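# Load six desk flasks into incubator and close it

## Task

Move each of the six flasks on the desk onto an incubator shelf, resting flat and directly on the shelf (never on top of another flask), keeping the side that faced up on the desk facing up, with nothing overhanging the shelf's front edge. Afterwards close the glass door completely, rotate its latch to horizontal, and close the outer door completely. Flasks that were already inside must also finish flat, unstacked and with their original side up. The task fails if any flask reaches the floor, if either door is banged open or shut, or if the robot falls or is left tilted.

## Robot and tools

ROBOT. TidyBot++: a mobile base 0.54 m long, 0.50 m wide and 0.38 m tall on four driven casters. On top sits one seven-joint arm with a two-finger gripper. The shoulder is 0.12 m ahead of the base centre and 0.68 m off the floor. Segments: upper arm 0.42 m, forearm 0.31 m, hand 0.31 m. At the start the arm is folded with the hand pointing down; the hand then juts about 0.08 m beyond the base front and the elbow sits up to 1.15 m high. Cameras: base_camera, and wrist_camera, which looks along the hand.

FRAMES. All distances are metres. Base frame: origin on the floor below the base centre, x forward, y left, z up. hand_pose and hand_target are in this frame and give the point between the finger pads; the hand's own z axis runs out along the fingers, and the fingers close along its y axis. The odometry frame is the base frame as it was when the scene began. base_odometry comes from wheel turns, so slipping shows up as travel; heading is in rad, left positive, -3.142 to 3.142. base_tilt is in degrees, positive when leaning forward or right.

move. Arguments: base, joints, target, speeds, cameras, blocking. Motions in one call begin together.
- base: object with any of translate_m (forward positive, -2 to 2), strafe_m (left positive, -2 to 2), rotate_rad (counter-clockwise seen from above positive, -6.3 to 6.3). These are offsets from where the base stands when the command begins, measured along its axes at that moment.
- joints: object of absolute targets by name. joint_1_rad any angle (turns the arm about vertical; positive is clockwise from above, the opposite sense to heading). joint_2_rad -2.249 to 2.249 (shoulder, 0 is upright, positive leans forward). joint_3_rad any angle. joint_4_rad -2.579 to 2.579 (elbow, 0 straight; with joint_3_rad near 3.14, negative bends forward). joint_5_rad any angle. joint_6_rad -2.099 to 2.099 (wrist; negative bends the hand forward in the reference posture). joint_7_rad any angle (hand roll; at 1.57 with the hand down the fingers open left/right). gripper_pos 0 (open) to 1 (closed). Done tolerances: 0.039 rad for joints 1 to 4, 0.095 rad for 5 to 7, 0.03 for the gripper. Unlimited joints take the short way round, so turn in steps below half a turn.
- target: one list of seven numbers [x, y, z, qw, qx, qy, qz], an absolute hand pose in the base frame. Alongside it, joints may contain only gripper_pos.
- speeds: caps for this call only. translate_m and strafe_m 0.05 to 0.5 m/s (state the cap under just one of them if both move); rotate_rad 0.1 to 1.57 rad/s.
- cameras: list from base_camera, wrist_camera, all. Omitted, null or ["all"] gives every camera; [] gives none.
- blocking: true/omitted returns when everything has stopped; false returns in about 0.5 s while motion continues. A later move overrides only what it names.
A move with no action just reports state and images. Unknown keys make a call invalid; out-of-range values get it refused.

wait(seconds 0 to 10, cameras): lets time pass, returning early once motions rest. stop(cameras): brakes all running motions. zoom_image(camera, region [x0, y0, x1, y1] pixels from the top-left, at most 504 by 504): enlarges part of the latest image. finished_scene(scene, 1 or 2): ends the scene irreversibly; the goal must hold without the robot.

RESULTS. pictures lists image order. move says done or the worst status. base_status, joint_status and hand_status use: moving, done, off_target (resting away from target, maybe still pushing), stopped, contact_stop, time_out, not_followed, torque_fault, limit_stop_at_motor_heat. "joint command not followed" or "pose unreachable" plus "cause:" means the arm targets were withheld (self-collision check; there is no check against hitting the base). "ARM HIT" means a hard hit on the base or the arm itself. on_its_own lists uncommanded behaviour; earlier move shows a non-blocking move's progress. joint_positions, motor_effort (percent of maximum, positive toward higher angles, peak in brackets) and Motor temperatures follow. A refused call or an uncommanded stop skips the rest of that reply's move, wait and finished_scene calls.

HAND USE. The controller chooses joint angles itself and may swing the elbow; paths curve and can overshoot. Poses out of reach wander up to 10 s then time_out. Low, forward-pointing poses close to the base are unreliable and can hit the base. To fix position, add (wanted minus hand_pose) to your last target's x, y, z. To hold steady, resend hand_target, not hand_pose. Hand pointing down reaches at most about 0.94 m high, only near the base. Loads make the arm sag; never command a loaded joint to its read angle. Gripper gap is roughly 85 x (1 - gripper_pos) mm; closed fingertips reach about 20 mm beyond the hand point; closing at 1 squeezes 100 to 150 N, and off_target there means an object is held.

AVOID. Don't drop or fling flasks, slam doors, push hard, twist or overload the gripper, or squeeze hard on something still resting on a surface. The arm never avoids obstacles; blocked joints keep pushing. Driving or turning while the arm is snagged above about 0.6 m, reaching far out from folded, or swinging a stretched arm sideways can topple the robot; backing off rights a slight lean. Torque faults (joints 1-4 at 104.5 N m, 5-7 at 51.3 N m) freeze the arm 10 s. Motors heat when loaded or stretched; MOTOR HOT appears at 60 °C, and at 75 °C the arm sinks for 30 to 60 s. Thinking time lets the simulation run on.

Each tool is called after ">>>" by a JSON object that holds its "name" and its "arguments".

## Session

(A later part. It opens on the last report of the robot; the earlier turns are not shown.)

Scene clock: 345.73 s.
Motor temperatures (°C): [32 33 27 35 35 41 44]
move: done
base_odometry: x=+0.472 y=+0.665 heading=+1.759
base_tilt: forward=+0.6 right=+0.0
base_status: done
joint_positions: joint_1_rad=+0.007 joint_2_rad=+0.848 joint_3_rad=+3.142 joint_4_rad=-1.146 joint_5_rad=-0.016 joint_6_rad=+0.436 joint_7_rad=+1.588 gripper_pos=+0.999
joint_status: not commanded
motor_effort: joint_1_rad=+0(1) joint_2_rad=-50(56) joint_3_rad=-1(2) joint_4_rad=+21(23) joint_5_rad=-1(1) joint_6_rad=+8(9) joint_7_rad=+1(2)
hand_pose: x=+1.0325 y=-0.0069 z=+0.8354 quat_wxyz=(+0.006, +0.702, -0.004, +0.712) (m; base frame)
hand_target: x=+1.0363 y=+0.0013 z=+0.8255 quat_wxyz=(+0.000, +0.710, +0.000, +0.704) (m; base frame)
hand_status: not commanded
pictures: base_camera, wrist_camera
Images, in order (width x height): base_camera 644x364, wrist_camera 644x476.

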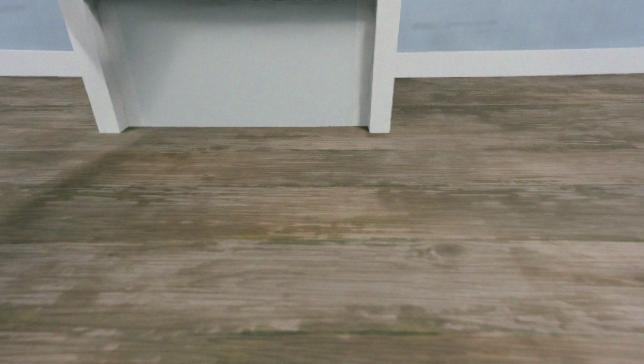

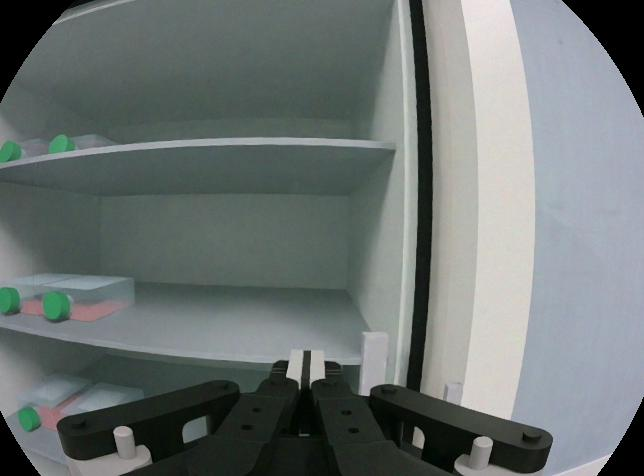

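>>> {"name": "move", "arguments": {"base": {"strafe_m": -0.068}, "joints": {"joint_2_rad": 0.905, "joint_4_rad": -1.165, "joint_6_rad": 0.5, "gripper_pos": 0.0}}}

Scene clock: 355.03 s.
Motor temperatures (°C): [32 34 27 35 35 41 44]
move: done
base_odometry: x=+0.539 y=+0.678 heading=+1.759
base_tilt: forward=+0.6 right=+0.0
base_status: done
joint_positions: joint_1_rad=+0.004 joint_2_rad=+0.889 joint_3_rad=+3.142 joint_4_rad=-1.164 joint_5_rad=-0.016 joint_6_rad=+0.485 joint_7_rad=+1.588 gripper_pos=+0.000
joint_status: all done
motor_effort: joint_1_rad=+0(5) joint_2_rad=-51(53) joint_3_rad=-1(4) joint_4_rad=+20(21) joint_5_rad=-1(1) joint_6_rad=+8(9) joint_7_rad=+1(2)
hand_pose: x=+1.0354 y=-0.0047 z=+0.8021 quat_wxyz=(+0.005, +0.706, -0.003, +0.708) (m; base frame)
hand_target: x=+1.0372 y=+0.0013 z=+0.7915 quat_wxyz=(+0.000, +0.707, +0.000, +0.707) (m; base frame)
hand_status: not commanded
pictures: base_camera, wrist_camera
Images, in order (width x height): base_camera 644x364, wrist_camera 644x476.

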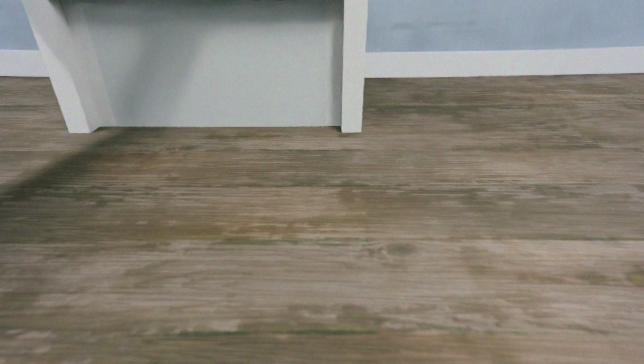

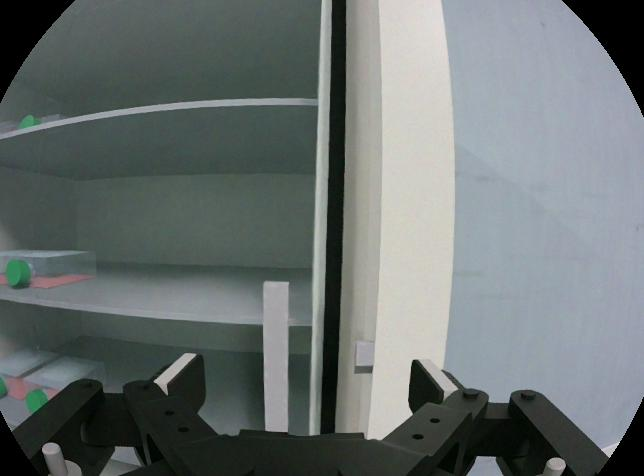

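>>> {"name": "move", "arguments": {"base": {"strafe_m": 0.03}, "joints": {"gripper_pos": 0.35}, "cameras": []}}

>>> {"name": "move", "arguments": {"base": {"translate_m": 0.075}, "speeds": {"translate_m": 0.06}}}

Scene clock: 359.63 s.
Motor temperatures (°C): [32 34 27 35 35 41 44]
move: done
base_odometry: x=+0.510 y=+0.672 heading=+1.759
base_tilt: forward=+0.6 right=+0.0
base_status: done
joint_positions: joint_1_rad=-0.005 joint_2_rad=+0.889 joint_3_rad=+3.142 joint_4_rad=-1.164 joint_5_rad=-0.016 joint_6_rad=+0.485 joint_7_rad=+1.588 gripper_pos=+0.350
joint_status: all done
motor_effort: joint_1_rad=+0(4) joint_2_rad=-51(52) joint_3_rad=+0(3) joint_4_rad=+20(21) joint_5_rad=-1(2) joint_6_rad=+8(9) joint_7_rad=+1(2)
hand_pose: x=+1.0354 y=+0.0039 z=+0.8020 quat_wxyz=(+0.002, +0.706, +0.000, +0.708) (m; base frame)
hand_target: x=+1.0372 y=+0.0013 z=+0.7915 quat_wxyz=(+0.000, +0.707, +0.000, +0.707) (m; base frame)
hand_status: not commanded
pictures: none
No camera images: "cameras" was empty.

Scene clock: 361.40 s.
Motor temperatures (°C): [32 34 27 35 35 41 44]
move: done
base_odometry: x=+0.496 y=+0.746 heading=+1.759
base_tilt: forward=+0.6 right=+0.0
base_status: done
joint_positions: joint_1_rad=-0.005 joint_2_rad=+0.889 joint_3_rad=+3.142 joint_4_rad=-1.165 joint_5_rad=-0.016 joint_6_rad=+0.485 joint_7_rad=+1.588 gripper_pos=+0.350
joint_status: not commanded
motor_effort: joint_1_rad=+0(1) joint_2_rad=-51(53) joint_3_rad=-2(2) joint_4_rad=+20(21) joint_5_rad=-1(1) joint_6_rad=+8(9) joint_7_rad=+1(2)
hand_pose: x=+1.0353 y=+0.0039 z=+0.8018 quat_wxyz=(+0.002, +0.706, +0.000, +0.708) (m; base frame)
hand_target: x=+1.0372 y=+0.0013 z=+0.7915 quat_wxyz=(+0.000, +0.707, +0.000, +0.707) (m; base frame)
hand_status: not commanded
pictures: base_camera, wrist_camera
Images, in order (width x height): base_camera 644x364, wrist_camera 644x476.

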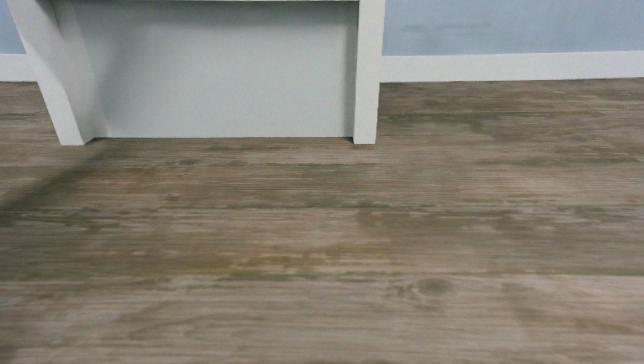

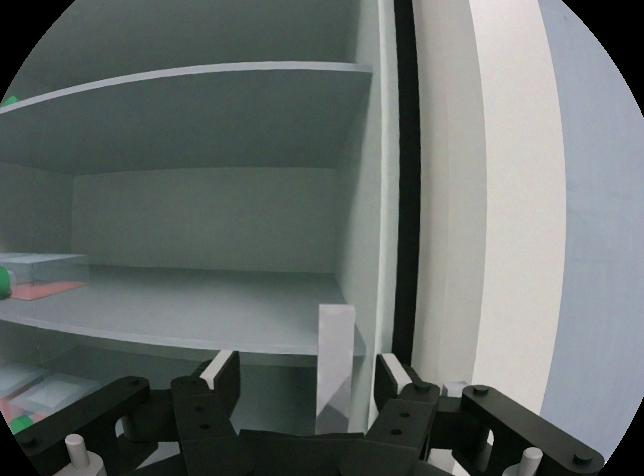

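>>> {"name": "move", "arguments": {"base": {"strafe_m": -0.018, "translate_m": 0.03}, "speeds": {"translate_m": 0.05}}}

Scene clock: 364.43 s.
Motor temperatures (°C): [32 34 27 35 35 41 44]
move: done
base_odometry: x=+0.508 y=+0.779 heading=+1.759
base_tilt: forward=+0.6 right=+0.0
base_status: done
joint_positions: joint_1_rad=-0.004 joint_2_rad=+0.889 joint_3_rad=+3.142 joint_4_rad=-1.165 joint_5_rad=-0.016 joint_6_rad=+0.485 joint_7_rad=+1.588 gripper_pos=+0.350
joint_status: not commanded
motor_effort: joint_1_rad=+1(3) joint_2_rad=-51(53) joint_3_rad=-1(2) joint_4_rad=+20(21) joint_5_rad=-1(1) joint_6_rad=+8(9) joint_7_rad=+1(2)
hand_pose: x=+1.0353 y=+0.0031 z=+0.8016 quat_wxyz=(+0.002, +0.706, +0.000, +0.708) (m; base frame)
hand_target: x=+1.0372 y=+0.0013 z=+0.7915 quat_wxyz=(+0.000, +0.707, +0.000, +0.707) (m; base frame)
hand_status: not commanded
pictures: base_camera, wrist_camera
Images, in order (width x height): base_camera 644x364, wrist_camera 644x476.

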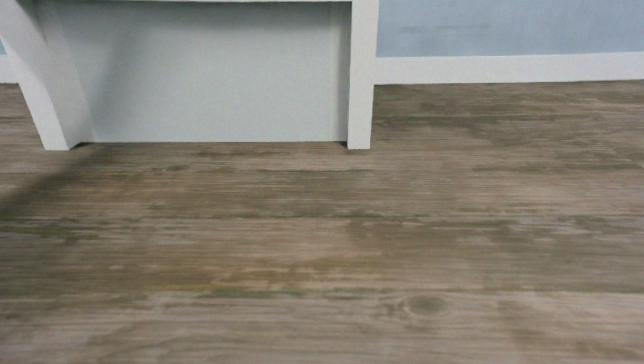

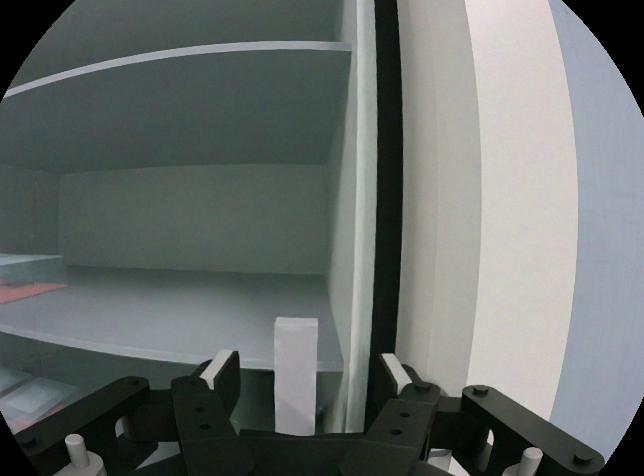

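>>> {"name": "move", "arguments": {"base": {"strafe_m": 0.007, "translate_m": 0.035}, "speeds": {"translate_m": 0.05}}}

Scene clock: 367.47 s.
Motor temperatures (°C): [32 34 27 35 35 41 44]
move: done
base_odometry: x=+0.495 y=+0.812 heading=+1.759
base_tilt: forward=+0.6 right=+0.0
base_status: done
joint_positions: joint_1_rad=+0.000 joint_2_rad=+0.836 joint_3_rad=+3.142 joint_4_rad=-1.248 joint_5_rad=-0.016 joint_6_rad=+0.485 joint_7_rad=+1.588 gripper_pos=+0.350
joint_status: not commanded
motor_effort: joint_1_rad=+0(3) joint_2_rad=-39(53) joint_3_rad=+0(2) joint_4_rad=+33(35) joint_5_rad=-2(2) joint_6_rad=+9(9) joint_7_rad=+1(2)
hand_pose: x=+1.0163 y=-0.0012 z=+0.8006 quat_wxyz=(+0.004, +0.717, -0.002, +0.697) (m; base frame)
hand_target: x=+1.0372 y=+0.0013 z=+0.7915 quat_wxyz=(+0.000, +0.707, +0.000, +0.707) (m; base frame)
hand_status: not commanded
pictures: base_camera, wrist_camera
Images, in order (width x height): base_camera 644x364, wrist_camera 644x476.

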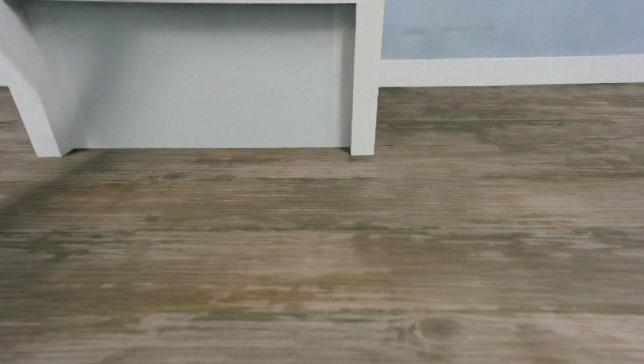

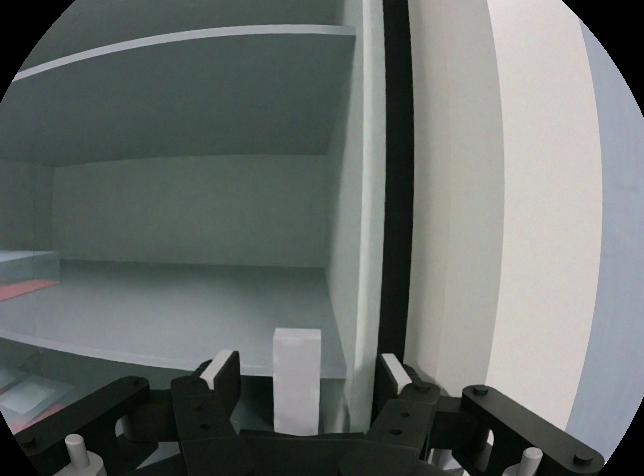

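>>> {"name": "move", "arguments": {"base": {"strafe_m": 0.006, "translate_m": -0.018}, "speeds": {"translate_m": 0.05}, "cameras": []}}

>>> {"name": "move", "arguments": {"joints": {"gripper_pos": 0.85}}}

Scene clock: 370.53 s.
Motor temperatures (°C): [32 34 27 35 35 41 44]
move: done
base_odometry: x=+0.492 y=+0.793 heading=+1.759
base_tilt: forward=+0.6 right=+0.0
base_status: done
joint_positions: joint_1_rad=+0.001 joint_2_rad=+0.885 joint_3_rad=+3.142 joint_4_rad=-1.181 joint_5_rad=-0.016 joint_6_rad=+0.485 joint_7_rad=+1.588 gripper_pos=+0.350
joint_status: not commanded
motor_effort: joint_1_rad=+0(3) joint_2_rad=-51(52) joint_3_rad=-1(3) joint_4_rad=+20(32) joint_5_rad=-1(2) joint_6_rad=+8(9) joint_7_rad=+1(2)
hand_pose: x=+1.0326 y=-0.0017 z=+0.7959 quat_wxyz=(+0.004, +0.710, -0.002, +0.704) (m; base frame)
hand_target: x=+1.0372 y=+0.0013 z=+0.7915 quat_wxyz=(+0.000, +0.707, +0.000, +0.707) (m; base frame)
hand_status: not commanded
pictures: none
No camera images: "cameras" was empty.

Scene clock: 371.50 s.
Motor temperatures (°C): [32 34 27 35 35 41 44]
move: done
base_odometry: x=+0.492 y=+0.793 heading=+1.759
base_tilt: forward=+0.6 right=+0.0
base_status: not commanded
joint_positions: joint_1_rad=+0.000 joint_2_rad=+0.875 joint_3_rad=+3.142 joint_4_rad=-1.195 joint_5_rad=-0.016 joint_6_rad=+0.485 joint_7_rad=+1.588 gripper_pos=+0.835
joint_status: all done
motor_effort: joint_1_rad=+2(6) joint_2_rad=-48(52) joint_3_rad=+1(4) joint_4_rad=+25(28) joint_5_rad=-1(3) joint_6_rad=+9(9) joint_7_rad=+2(2)
hand_pose: x=+1.0292 y=-0.0011 z=+0.7966 quat_wxyz=(+0.004, +0.712, -0.002, +0.702) (m; base frame)
hand_target: x=+1.0372 y=+0.0013 z=+0.7915 quat_wxyz=(+0.000, +0.707, +0.000, +0.707) (m; base frame)
hand_status: not commanded
pictures: base_camera, wrist_camera
Images, in order (width x height): base_camera 644x364, wrist_camera 644x476.

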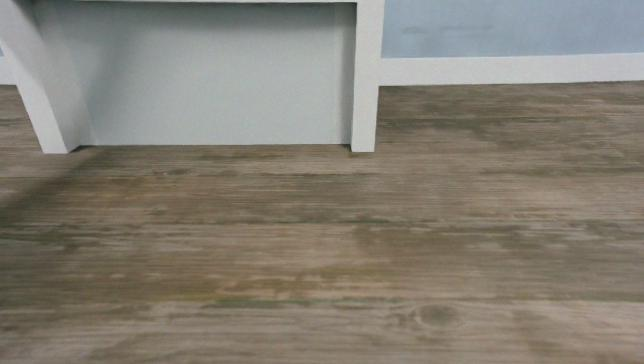

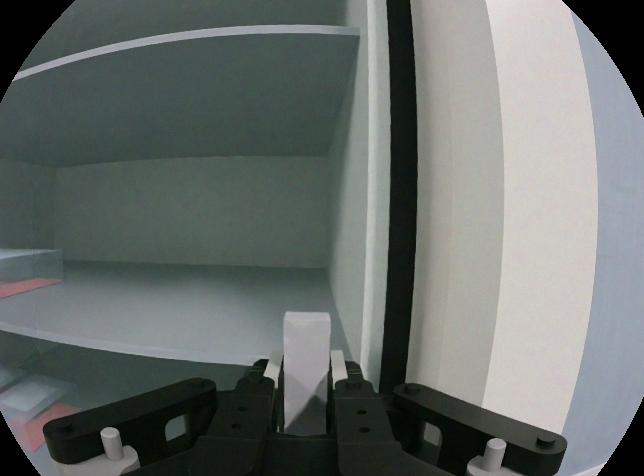

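>>> {"name": "move", "arguments": {"base": {"translate_m": -0.042, "strafe_m": 0.107, "rotate_rad": -0.1}, "speeds": {"translate_m": 0.1, "rotate_rad": 0.1}}}

Scene clock: 379.83 s.
Motor temperatures (°C): [32 35 27 35 35 41 44]
move: done
base_odometry: x=+0.395 y=+0.732 heading=+1.658
base_tilt: forward=+0.6 right=+0.0
base_status: done
joint_positions: joint_1_rad=-0.001 joint_2_rad=+0.886 joint_3_rad=+3.142 joint_4_rad=-1.178 joint_5_rad=-0.016 joint_6_rad=+0.485 joint_7_rad=+1.588 gripper_pos=+0.835
joint_status: not commanded
motor_effort: joint_1_rad=+0(6) joint_2_rad=-51(53) joint_3_rad=-1(3) joint_4_rad=+21(24) joint_5_rad=-2(4) joint_6_rad=+8(10) joint_7_rad=+1(2)
hand_pose: x=+1.0330 y=+0.0002 z=+0.7969 quat_wxyz=(+0.003, +0.710, -0.001, +0.704) (m; base frame)
hand_target: x=+1.0372 y=+0.0013 z=+0.7915 quat_wxyz=(+0.000, +0.707, +0.000, +0.707) (m; base frame)
hand_status: not commanded
pictures: base_camera, wrist_camera
Images, in order (width x height): base_camera 644x364, wrist_camera 644x476.

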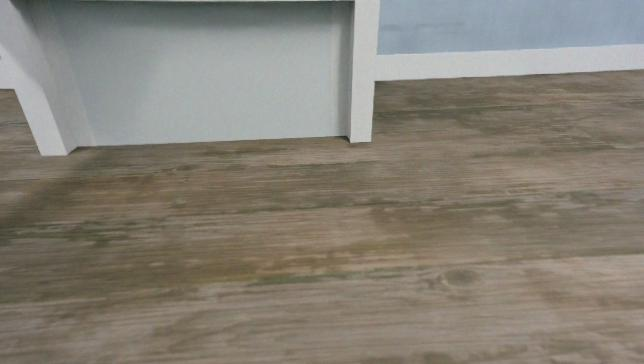

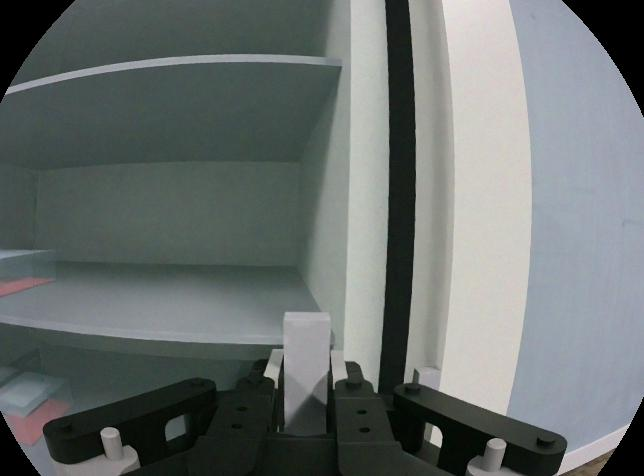

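>>> {"name": "move", "arguments": {"base": {"translate_m": -0.042, "strafe_m": 0.107, "rotate_rad": -0.1}, "speeds": {"translate_m": 0.1, "rotate_rad": 0.1}, "cameras": []}}

>>> {"name": "move", "arguments": {"base": {"translate_m": -0.042, "strafe_m": 0.107, "rotate_rad": -0.1}, "speeds": {"translate_m": 0.1, "rotate_rad": 0.1}}}

Scene clock: 386.27 s.
Motor temperatures (°C): [32 35 27 35 35 41 44]
move: done
base_odometry: x=+0.292 y=+0.680 heading=+1.557
base_tilt: forward=+0.6 right=+0.0
base_status: done
joint_positions: joint_1_rad=+0.000 joint_2_rad=+0.886 joint_3_rad=+3.142 joint_4_rad=-1.178 joint_5_rad=-0.016 joint_6_rad=+0.485 joint_7_rad=+1.588 gripper_pos=+0.835
joint_status: not commanded
motor_effort: joint_1_rad=-1(6) joint_2_rad=-50(52) joint_3_rad=-1(4) joint_4_rad=+21(22) joint_5_rad=-3(4) joint_6_rad=+8(9) joint_7_rad=+1(1)
hand_pose: x=+1.0331 y=-0.0010 z=+0.7968 quat_wxyz=(+0.004, +0.710, -0.002, +0.704) (m; base frame)
hand_target: x=+1.0372 y=+0.0013 z=+0.7915 quat_wxyz=(+0.000, +0.707, +0.000, +0.707) (m; base frame)
hand_status: not commanded
pictures: none
No camera images: "cameras" was empty.

Scene clock: 388.00 s.
Motor temperatures (°C): [32 35 27 35 35 41 44]
move: done
base_odometry: x=+0.184 y=+0.640 heading=+1.456
base_tilt: forward=+0.5 right=+0.0
base_status: done
joint_positions: joint_1_rad=+0.002 joint_2_rad=+0.886 joint_3_rad=+3.142 joint_4_rad=-1.178 joint_5_rad=-0.016 joint_6_rad=+0.485 joint_7_rad=+1.588 gripper_pos=+0.835
joint_status: not commanded
motor_effort: joint_1_rad=-1(6) joint_2_rad=-51(52) joint_3_rad=-2(4) joint_4_rad=+21(23) joint_5_rad=-3(4) joint_6_rad=+8(9) joint_7_rad=+0(1)
hand_pose: x=+1.0331 y=-0.0028 z=+0.7968 quat_wxyz=(+0.004, +0.710, -0.002, +0.704) (m; base frame)
hand_target: x=+1.0372 y=+0.0013 z=+0.7915 quat_wxyz=(+0.000, +0.707, +0.000, +0.707) (m; base frame)
hand_status: not commanded
pictures: base_camera, wrist_camera
Images, in order (width x height): base_camera 644x364, wrist_camera 644x476.

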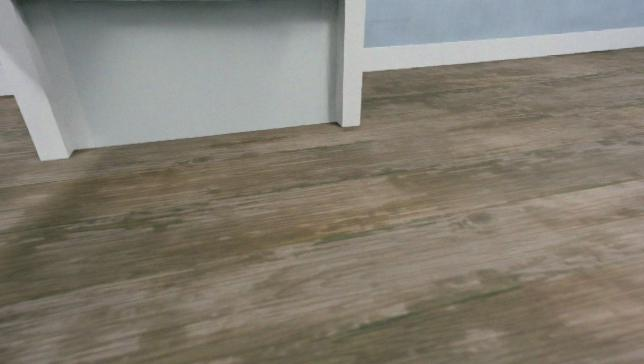

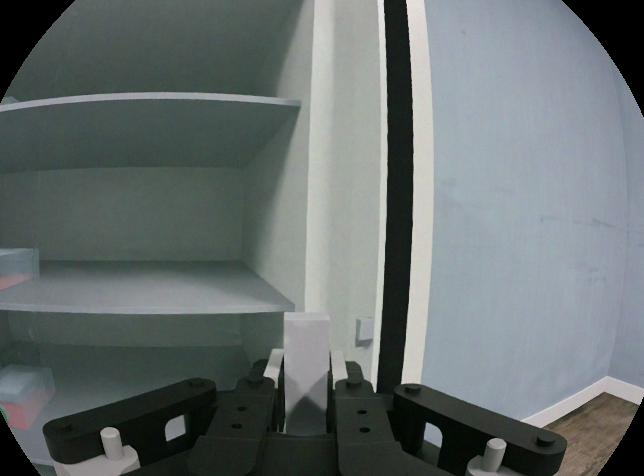

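>>> {"name": "move", "arguments": {"base": {"translate_m": -0.042, "strafe_m": 0.107, "rotate_rad": -0.1}, "speeds": {"translate_m": 0.1, "rotate_rad": 0.1}, "cameras": []}}

>>> {"name": "move", "arguments": {"joints": {"gripper_pos": 0.3}}}

>>> {"name": "move", "arguments": {"base": {"translate_m": -0.12}, "speeds": {"translate_m": 0.1}}}

Scene clock: 393.13 s.
Motor temperatures (°C): [32 35 27 35 35 41 44]
move: done
base_odometry: x=+0.073 y=+0.610 heading=+1.356
base_tilt: forward=+0.6 right=+0.0
base_status: done
joint_positions: joint_1_rad=+0.004 joint_2_rad=+0.886 joint_3_rad=+3.142 joint_4_rad=-1.178 joint_5_rad=-0.016 joint_6_rad=+0.485 joint_7_rad=+1.588 gripper_pos=+0.835
joint_status: not commanded
motor_effort: joint_1_rad=+0(6) joint_2_rad=-50(52) joint_3_rad=-1(4) joint_4_rad=+21(23) joint_5_rad=-3(4) joint_6_rad=+8(8) joint_7_rad=+1(1)
hand_pose: x=+1.0331 y=-0.0049 z=+0.7968 quat_wxyz=(+0.005, +0.710, -0.003, +0.704) (m; base frame)
hand_target: x=+1.0372 y=+0.0013 z=+0.7915 quat_wxyz=(+0.000, +0.707, +0.000, +0.707) (m; base frame)
hand_status: not commanded
pictures: none
No camera images: "cameras" was empty.

Scene clock: 393.97 s.
Motor temperatures (°C): [32 35 27 35 35 41 44]
move: done
base_odometry: x=+0.073 y=+0.610 heading=+1.356
base_tilt: forward=+0.6 right=+0.0
base_status: not commanded
joint_positions: joint_1_rad=+0.004 joint_2_rad=+0.886 joint_3_rad=+3.142 joint_4_rad=-1.178 joint_5_rad=-0.016 joint_6_rad=+0.485 joint_7_rad=+1.588 gripper_pos=+0.300
joint_status: all done
motor_effort: joint_1_rad=+0(4) joint_2_rad=-51(52) joint_3_rad=+0(3) joint_4_rad=+20(21) joint_5_rad=-1(3) joint_6_rad=+8(9) joint_7_rad=+1(2)
hand_pose: x=+1.0331 y=-0.0050 z=+0.7968 quat_wxyz=(+0.005, +0.710, -0.003, +0.704) (m; base frame)
hand_target: x=+1.0372 y=+0.0013 z=+0.7915 quat_wxyz=(+0.000, +0.707, +0.000, +0.707) (m; base frame)
hand_status: not commanded
pictures: base_camera, wrist_camera
Images, in order (width x height): base_camera 644x364, wrist_camera 644x476.

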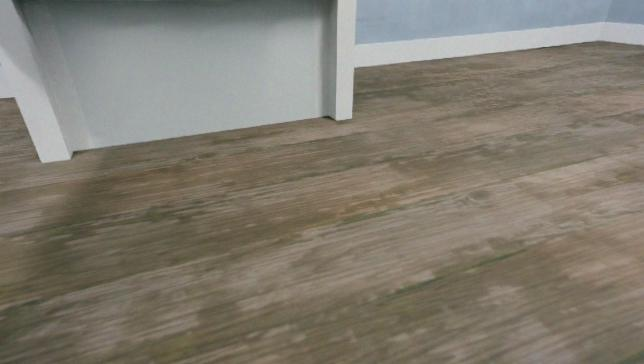

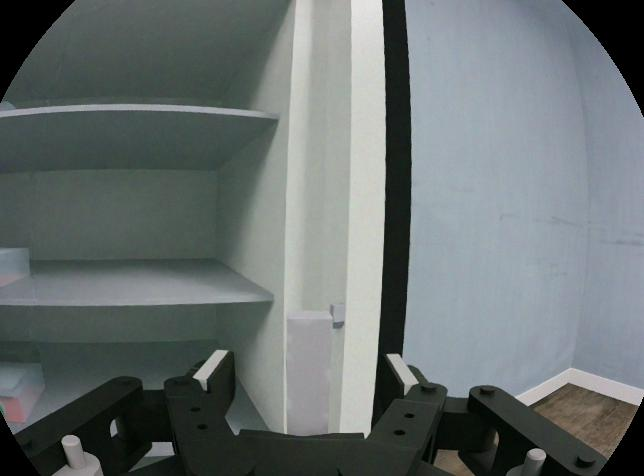

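Scene clock: 395.73 s.
Motor temperatures (°C): [32 35 27 35 35 41 44]
move: done
base_odometry: x=+0.047 y=+0.493 heading=+1.356
base_tilt: forward=+0.6 right=+0.0
base_status: done
joint_positions: joint_1_rad=+0.004 joint_2_rad=+0.887 joint_3_rad=+3.142 joint_4_rad=-1.178 joint_5_rad=-0.016 joint_6_rad=+0.485 joint_7_rad=+1.588 gripper_pos=+0.300
joint_status: not commanded
motor_effort: joint_1_rad=+0(1) joint_2_rad=-51(54) joint_3_rad=-1(2) joint_4_rad=+20(21) joint_5_rad=-1(1) joint_6_rad=+8(9) joint_7_rad=+1(2)
hand_pose: x=+1.0332 y=-0.0045 z=+0.7962 quat_wxyz=(+0.005, +0.710, -0.003, +0.704) (m; base frame)
hand_target: x=+1.0372 y=+0.0013 z=+0.7915 quat_wxyz=(+0.000, +0.707, +0.000, +0.707) (m; base frame)
hand_status: not commanded
pictures: base_camera, wrist_camera
Images, in order (width x height): base_camera 644x364, wrist_camera 644x476.

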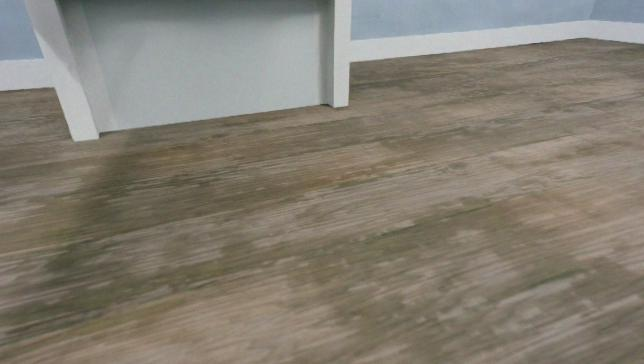

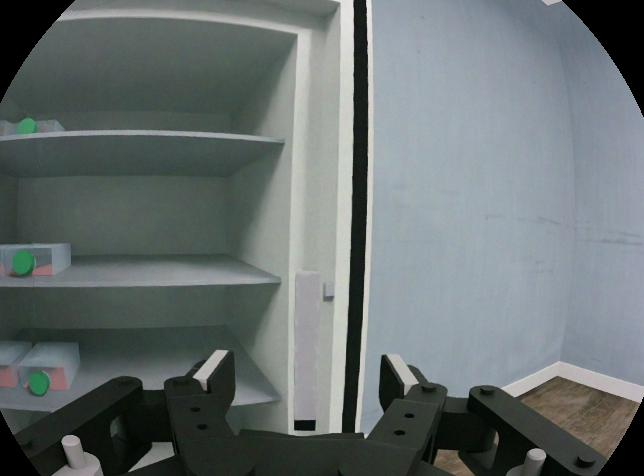

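>>> {"name": "move", "arguments": {"base": {"translate_m": -0.12}, "joints": {"gripper_pos": 1.0}, "cameras": []}}

>>> {"name": "move", "arguments": {"base": {"strafe_m": -1.4}, "cameras": []}}

>>> {"name": "move", "arguments": {"base": {"rotate_rad": 1.304}, "speeds": {"rotate_rad": 0.7}}}

>>> {"name": "move", "arguments": {"base": {"translate_m": 0.399, "strafe_m": -0.985}, "speeds": {"translate_m": 0.3}}}

Scene clock: 412.47 s.
Motor temperatures (°C): [32 36 27 35 35 41 44]
move: done
base_odometry: x=+0.021 y=+0.376 heading=+1.356
base_tilt: forward=+0.6 right=+0.0
base_status: done
joint_positions: joint_1_rad=+0.004 joint_2_rad=+0.887 joint_3_rad=+3.142 joint_4_rad=-1.177 joint_5_rad=-0.016 joint_6_rad=+0.485 joint_7_rad=+1.588 gripper_pos=+0.999
joint_status: all done
motor_effort: joint_1_rad=+0(2) joint_2_rad=-51(53) joint_3_rad=-1(2) joint_4_rad=+20(21) joint_5_rad=-1(1) joint_6_rad=+8(9) joint_7_rad=+2(2)
hand_pose: x=+1.0332 y=-0.0044 z=+0.7966 quat_wxyz=(+0.005, +0.710, -0.003, +0.704) (m; base frame)
hand_target: x=+1.0372 y=+0.0013 z=+0.7915 quat_wxyz=(+0.000, +0.707, +0.000, +0.707) (m; base frame)
hand_status: not commanded
pictures: none
No camera images: "cameras" was empty.

Scene clock: 416.70 s.
Motor temperatures (°C): [32 36 27 35 35 41 44]
move: done
base_odometry: x=+1.389 y=+0.077 heading=+1.356
base_tilt: forward=+0.6 right=+0.0
base_status: done
joint_positions: joint_1_rad=+0.004 joint_2_rad=+0.887 joint_3_rad=+3.142 joint_4_rad=-1.177 joint_5_rad=-0.016 joint_6_rad=+0.485 joint_7_rad=+1.588 gripper_pos=+0.999
joint_status: not commanded
motor_effort: joint_1_rad=+0(4) joint_2_rad=-51(52) joint_3_rad=-1(3) joint_4_rad=+20(21) joint_5_rad=-1(1) joint_6_rad=+8(9) joint_7_rad=+1(2)
hand_pose: x=+1.0332 y=-0.0048 z=+0.7966 quat_wxyz=(+0.005, +0.710, -0.003, +0.704) (m; base frame)
hand_target: x=+1.0372 y=+0.0013 z=+0.7915 quat_wxyz=(+0.000, +0.707, +0.000, +0.707) (m; base frame)
hand_status: not commanded
pictures: none
No camera images: "cameras" was empty.

Scene clock: 419.73 s.
Motor temperatures (°C): [32 36 27 35 35 41 44]
move: done
base_odometry: x=+1.389 y=+0.077 heading=+2.659
base_tilt: forward=+0.6 right=+0.0
base_status: done
joint_positions: joint_1_rad=+0.003 joint_2_rad=+0.887 joint_3_rad=+3.142 joint_4_rad=-1.177 joint_5_rad=-0.016 joint_6_rad=+0.485 joint_7_rad=+1.588 gripper_pos=+0.999
joint_status: not commanded
motor_effort: joint_1_rad=+1(8) joint_2_rad=-51(53) joint_3_rad=-1(5) joint_4_rad=+20(21) joint_5_rad=-1(2) joint_6_rad=+8(9) joint_7_rad=+1(2)
hand_pose: x=+1.0332 y=-0.0037 z=+0.7964 quat_wxyz=(+0.005, +0.710, -0.003, +0.704) (m; base frame)
hand_target: x=+1.0372 y=+0.0013 z=+0.7915 quat_wxyz=(+0.000, +0.707, +0.000, +0.707) (m; base frame)
hand_status: not commanded
pictures: base_camera, wrist_camera
Images, in order (width x height): base_camera 644x364, wrist_camera 644x476.

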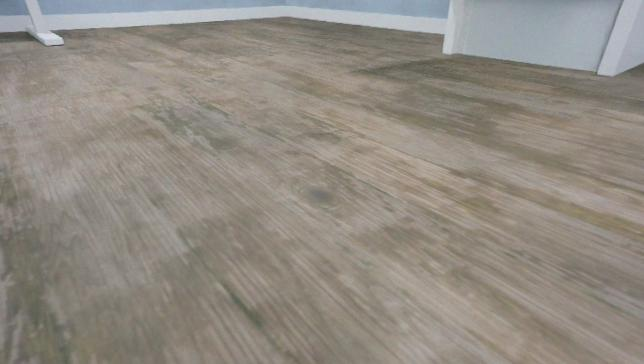

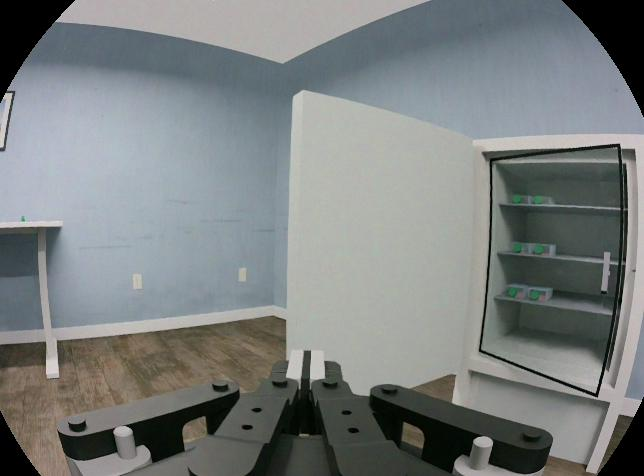

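Scene clock: 424.27 s.
Motor temperatures (°C): [32 36 27 35 35 41 44]
move: done
base_odometry: x=+1.493 y=+1.135 heading=+2.660
base_tilt: forward=+0.6 right=+0.0
base_status: done
joint_positions: joint_1_rad=+0.004 joint_2_rad=+0.887 joint_3_rad=+3.142 joint_4_rad=-1.177 joint_5_rad=-0.016 joint_6_rad=+0.485 joint_7_rad=+1.588 gripper_pos=+0.999
joint_status: not commanded
motor_effort: joint_1_rad=+0(4) joint_2_rad=-51(52) joint_3_rad=-1(3) joint_4_rad=+20(21) joint_5_rad=-1(1) joint_6_rad=+8(9) joint_7_rad=+1(2)
hand_pose: x=+1.0332 y=-0.0043 z=+0.7964 quat_wxyz=(+0.005, +0.710, -0.003, +0.704) (m; base frame)
hand_target: x=+1.0372 y=+0.0013 z=+0.7915 quat_wxyz=(+0.000, +0.707, +0.000, +0.707) (m; base frame)
hand_status: not commanded
pictures: base_camera, wrist_camera
Images, in order (width x height): base_camera 644x364, wrist_camera 644x476.

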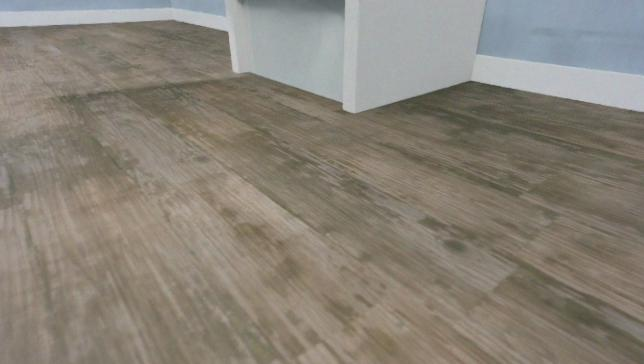

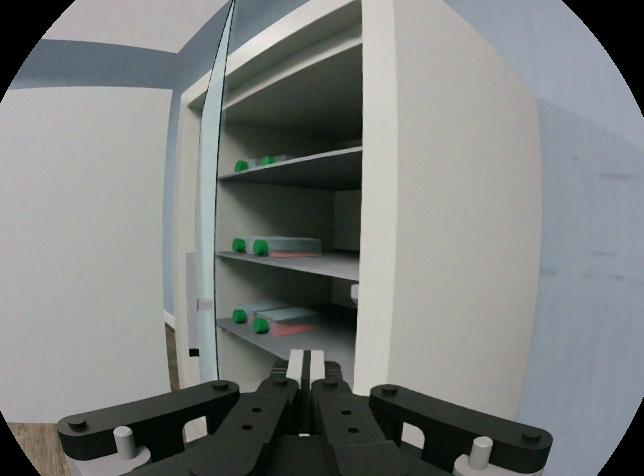

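>>> {"name": "move", "arguments": {"base": {"translate_m": 0.15, "strafe_m": 0.04}, "speeds": {"translate_m": 0.15}}}

Scene clock: 429.70 s.
Motor temperatures (°C): [32 36 27 35 35 41 44]
move: done
base_odometry: x=+1.341 y=+1.169 heading=+2.660
base_tilt: forward=+0.6 right=+0.0
base_status: done
joint_positions: joint_1_rad=+0.004 joint_2_rad=+0.888 joint_3_rad=+3.142 joint_4_rad=-1.177 joint_5_rad=-0.016 joint_6_rad=+0.485 joint_7_rad=+1.588 gripper_pos=+0.999
joint_status: not commanded
motor_effort: joint_1_rad=+0(2) joint_2_rad=-51(53) joint_3_rad=-1(2) joint_4_rad=+20(21) joint_5_rad=-1(1) joint_6_rad=+8(9) joint_7_rad=+1(2)
hand_pose: x=+1.0334 y=-0.0043 z=+0.7957 quat_wxyz=(+0.005, +0.710, -0.003, +0.704) (m; base frame)
hand_target: x=+1.0372 y=+0.0013 z=+0.7915 quat_wxyz=(+0.000, +0.707, +0.000, +0.707) (m; base frame)
hand_status: not commanded
pictures: base_camera, wrist_camera
Images, in order (width x height): base_camera 644x364, wrist_camera 644x476.

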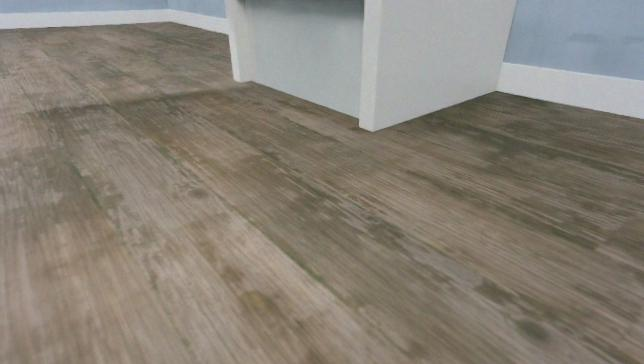

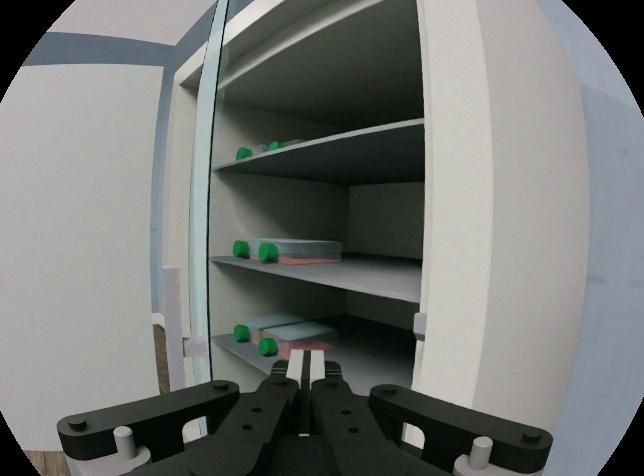

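>>> {"name": "move", "arguments": {"base": {"translate_m": 0.17}, "speeds": {"translate_m": 0.1}}}

Scene clock: 434.90 s.
Motor temperatures (°C): [32 36 27 35 35 41 44]
move: done
base_odometry: x=+1.190 y=+1.248 heading=+2.660
base_tilt: forward=+0.6 right=+0.0
base_status: done
joint_positions: joint_1_rad=+0.005 joint_2_rad=+0.889 joint_3_rad=+3.142 joint_4_rad=-1.175 joint_5_rad=-0.016 joint_6_rad=+0.485 joint_7_rad=+1.588 gripper_pos=+0.999
joint_status: not commanded
motor_effort: joint_1_rad=+0(6) joint_2_rad=-51(53) joint_3_rad=-1(4) joint_4_rad=+20(24) joint_5_rad=-1(1) joint_6_rad=+8(9) joint_7_rad=+1(2)
hand_pose: x=+1.0338 y=-0.0055 z=+0.7958 quat_wxyz=(+0.006, +0.710, -0.003, +0.704) (m; base frame)
hand_target: x=+1.0372 y=+0.0013 z=+0.7915 quat_wxyz=(+0.000, +0.707, +0.000, +0.707) (m; base frame)
hand_status: not commanded
pictures: base_camera, wrist_camera
Images, in order (width x height): base_camera 644x364, wrist_camera 644x476.

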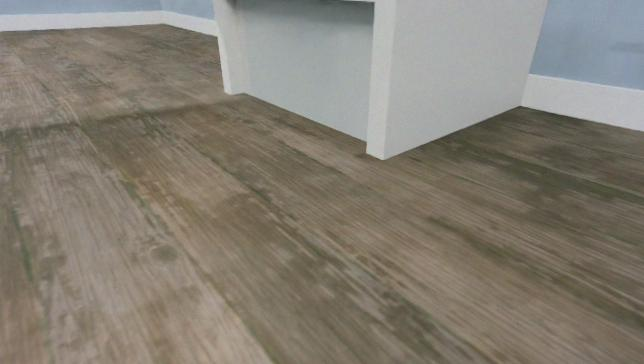

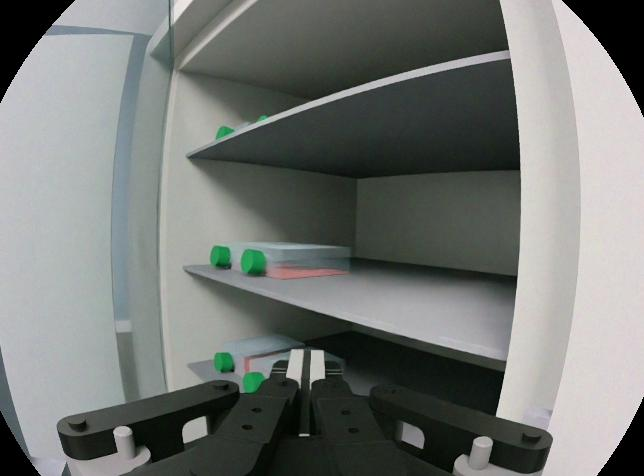

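>>> {"name": "move", "arguments": {"base": {"strafe_m": 0.28}, "speeds": {"strafe_m": 0.08}}}

>>> {"name": "move", "arguments": {"base": {"strafe_m": 0.17}, "speeds": {"strafe_m": 0.08}}}

Scene clock: 443.23 s.
Motor temperatures (°C): [32 36 26 35 35 41 44]
move: done
base_odometry: x=+1.060 y=+0.999 heading=+2.660
base_tilt: forward=+0.6 right=+0.0
base_status: done
joint_positions: joint_1_rad=+0.000 joint_2_rad=+0.889 joint_3_rad=+3.142 joint_4_rad=-1.175 joint_5_rad=-0.016 joint_6_rad=+0.485 joint_7_rad=+1.588 gripper_pos=+0.999
joint_status: not commanded
motor_effort: joint_1_rad=+0(4) joint_2_rad=-51(52) joint_3_rad=-1(3) joint_4_rad=+20(21) joint_5_rad=-1(1) joint_6_rad=+8(9) joint_7_rad=+1(2)
hand_pose: x=+1.0338 y=-0.0007 z=+0.7958 quat_wxyz=(+0.004, +0.710, -0.001, +0.704) (m; base frame)
hand_target: x=+1.0372 y=+0.0013 z=+0.7915 quat_wxyz=(+0.000, +0.707, +0.000, +0.707) (m; base frame)
hand_status: not commanded
pictures: base_camera, wrist_camera
Images, in order (width x height): base_camera 644x364, wrist_camera 644x476.

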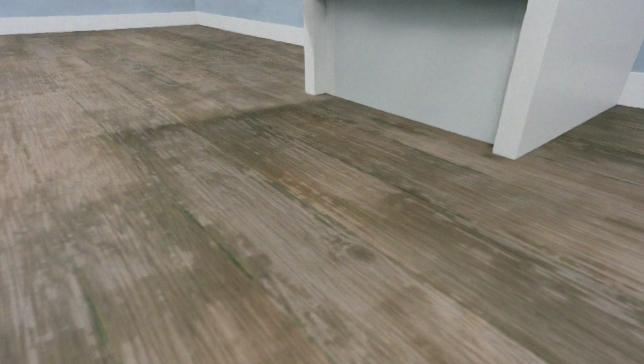

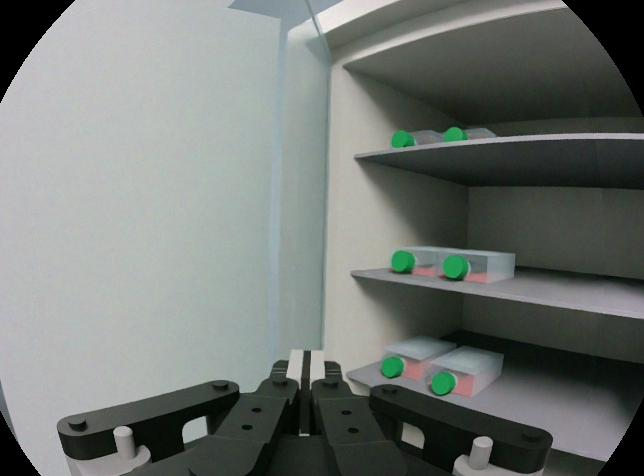

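Scene clock: 445.90 s.
Motor temperatures (°C): [32 37 26 35 35 41 44]
move: done
base_odometry: x=+0.981 y=+0.849 heading=+2.660
base_tilt: forward=+0.6 right=+0.0
base_status: done
joint_positions: joint_1_rad=-0.001 joint_2_rad=+0.889 joint_3_rad=+3.142 joint_4_rad=-1.175 joint_5_rad=-0.016 joint_6_rad=+0.485 joint_7_rad=+1.588 gripper_pos=+0.999
joint_status: not commanded
motor_effort: joint_1_rad=+0(6) joint_2_rad=-51(53) joint_3_rad=-1(4) joint_4_rad=+20(21) joint_5_rad=-1(1) joint_6_rad=+8(9) joint_7_rad=+1(2)
hand_pose: x=+1.0338 y=+0.0001 z=+0.7958 quat_wxyz=(+0.003, +0.710, -0.001, +0.704) (m; base frame)
hand_target: x=+1.0372 y=+0.0013 z=+0.7915 quat_wxyz=(+0.000, +0.707, +0.000, +0.707) (m; base frame)
hand_status: not commanded
pictures: base_camera, wrist_camera
Images, in order (width x height): base_camera 644x364, wrist_camera 644x476.

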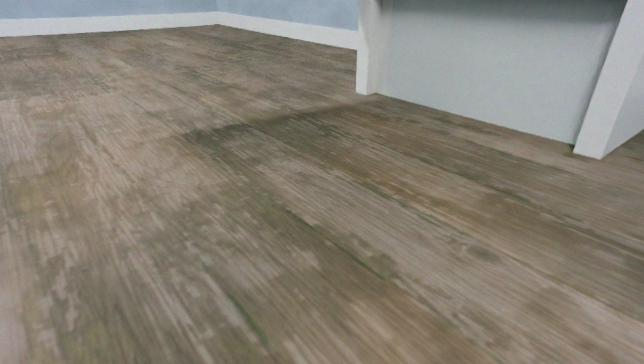

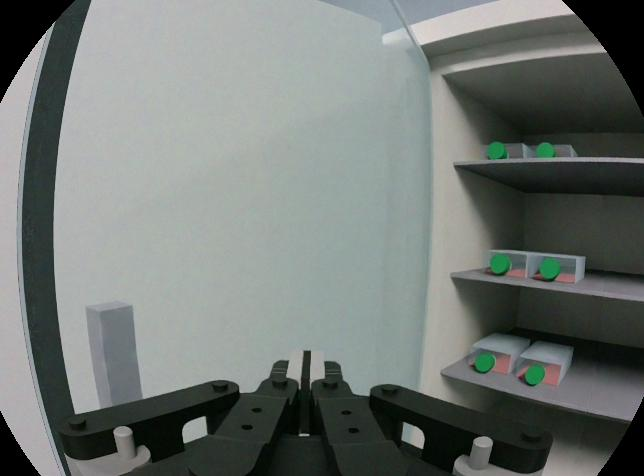

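>>> {"name": "move", "arguments": {"base": {"strafe_m": 0.1, "translate_m": 0.1}, "speeds": {"strafe_m": 0.08}, "cameras": []}}

>>> {"name": "move", "arguments": {"base": {"strafe_m": 0.03, "translate_m": 0.13}, "speeds": {"strafe_m": 0.08}}}

Scene clock: 451.77 s.
Motor temperatures (°C): [32 37 26 35 35 41 44]
move: done
base_odometry: x=+0.846 y=+0.806 heading=+2.660
base_tilt: forward=+0.6 right=+0.0
base_status: done
joint_positions: joint_1_rad=-0.001 joint_2_rad=+0.888 joint_3_rad=+3.142 joint_4_rad=-1.176 joint_5_rad=-0.016 joint_6_rad=+0.485 joint_7_rad=+1.588 gripper_pos=+0.999
joint_status: not commanded
motor_effort: joint_1_rad=+0(2) joint_2_rad=-51(54) joint_3_rad=-1(3) joint_4_rad=+20(22) joint_5_rad=-1(1) joint_6_rad=+8(9) joint_7_rad=+1(2)
hand_pose: x=+1.0337 y=-0.0005 z=+0.7958 quat_wxyz=(+0.004, +0.710, -0.001, +0.704) (m; base frame)
hand_target: x=+1.0372 y=+0.0013 z=+0.7915 quat_wxyz=(+0.000, +0.707, +0.000, +0.707) (m; base frame)
hand_status: not commanded
pictures: none
No camera images: "cameras" was empty.

Scene clock: 454.00 s.
Motor temperatures (°C): [32 37 26 35 35 41 44]
move: done
base_odometry: x=+0.717 y=+0.840 heading=+2.660
base_tilt: forward=+0.6 right=+0.0
base_status: done
joint_positions: joint_1_rad=+0.002 joint_2_rad=+0.888 joint_3_rad=+3.142 joint_4_rad=-1.176 joint_5_rad=-0.016 joint_6_rad=+0.485 joint_7_rad=+1.588 gripper_pos=+0.999
joint_status: not commanded
motor_effort: joint_1_rad=+0(3) joint_2_rad=-50(52) joint_3_rad=-1(3) joint_4_rad=+20(22) joint_5_rad=-1(1) joint_6_rad=+8(9) joint_7_rad=+1(2)
hand_pose: x=+1.0336 y=-0.0029 z=+0.7959 quat_wxyz=(+0.005, +0.710, -0.002, +0.704) (m; base frame)
hand_target: x=+1.0372 y=+0.0013 z=+0.7915 quat_wxyz=(+0.000, +0.707, +0.000, +0.707) (m; base frame)
hand_status: not commanded
pictures: base_camera, wrist_camera
Images, in order (width x height): base_camera 644x364, wrist_camera 644x476.

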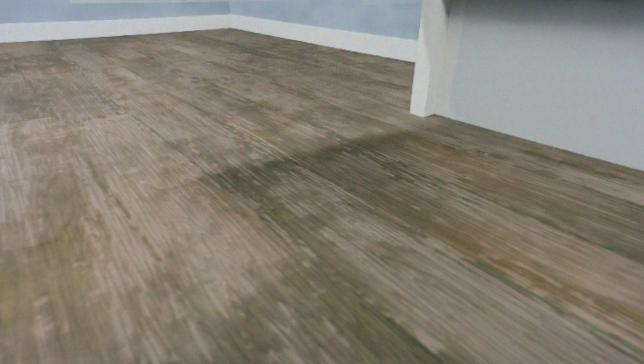

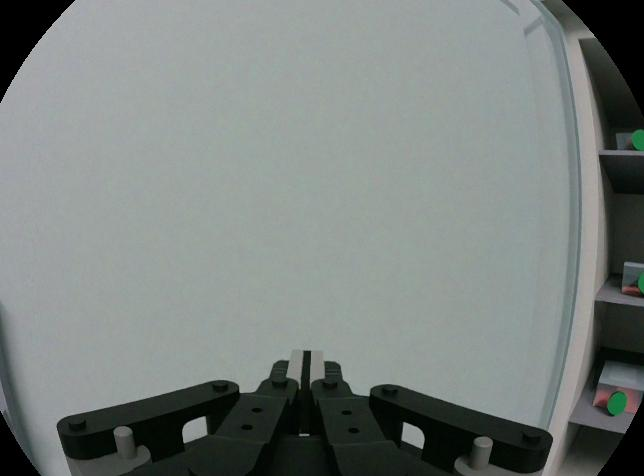

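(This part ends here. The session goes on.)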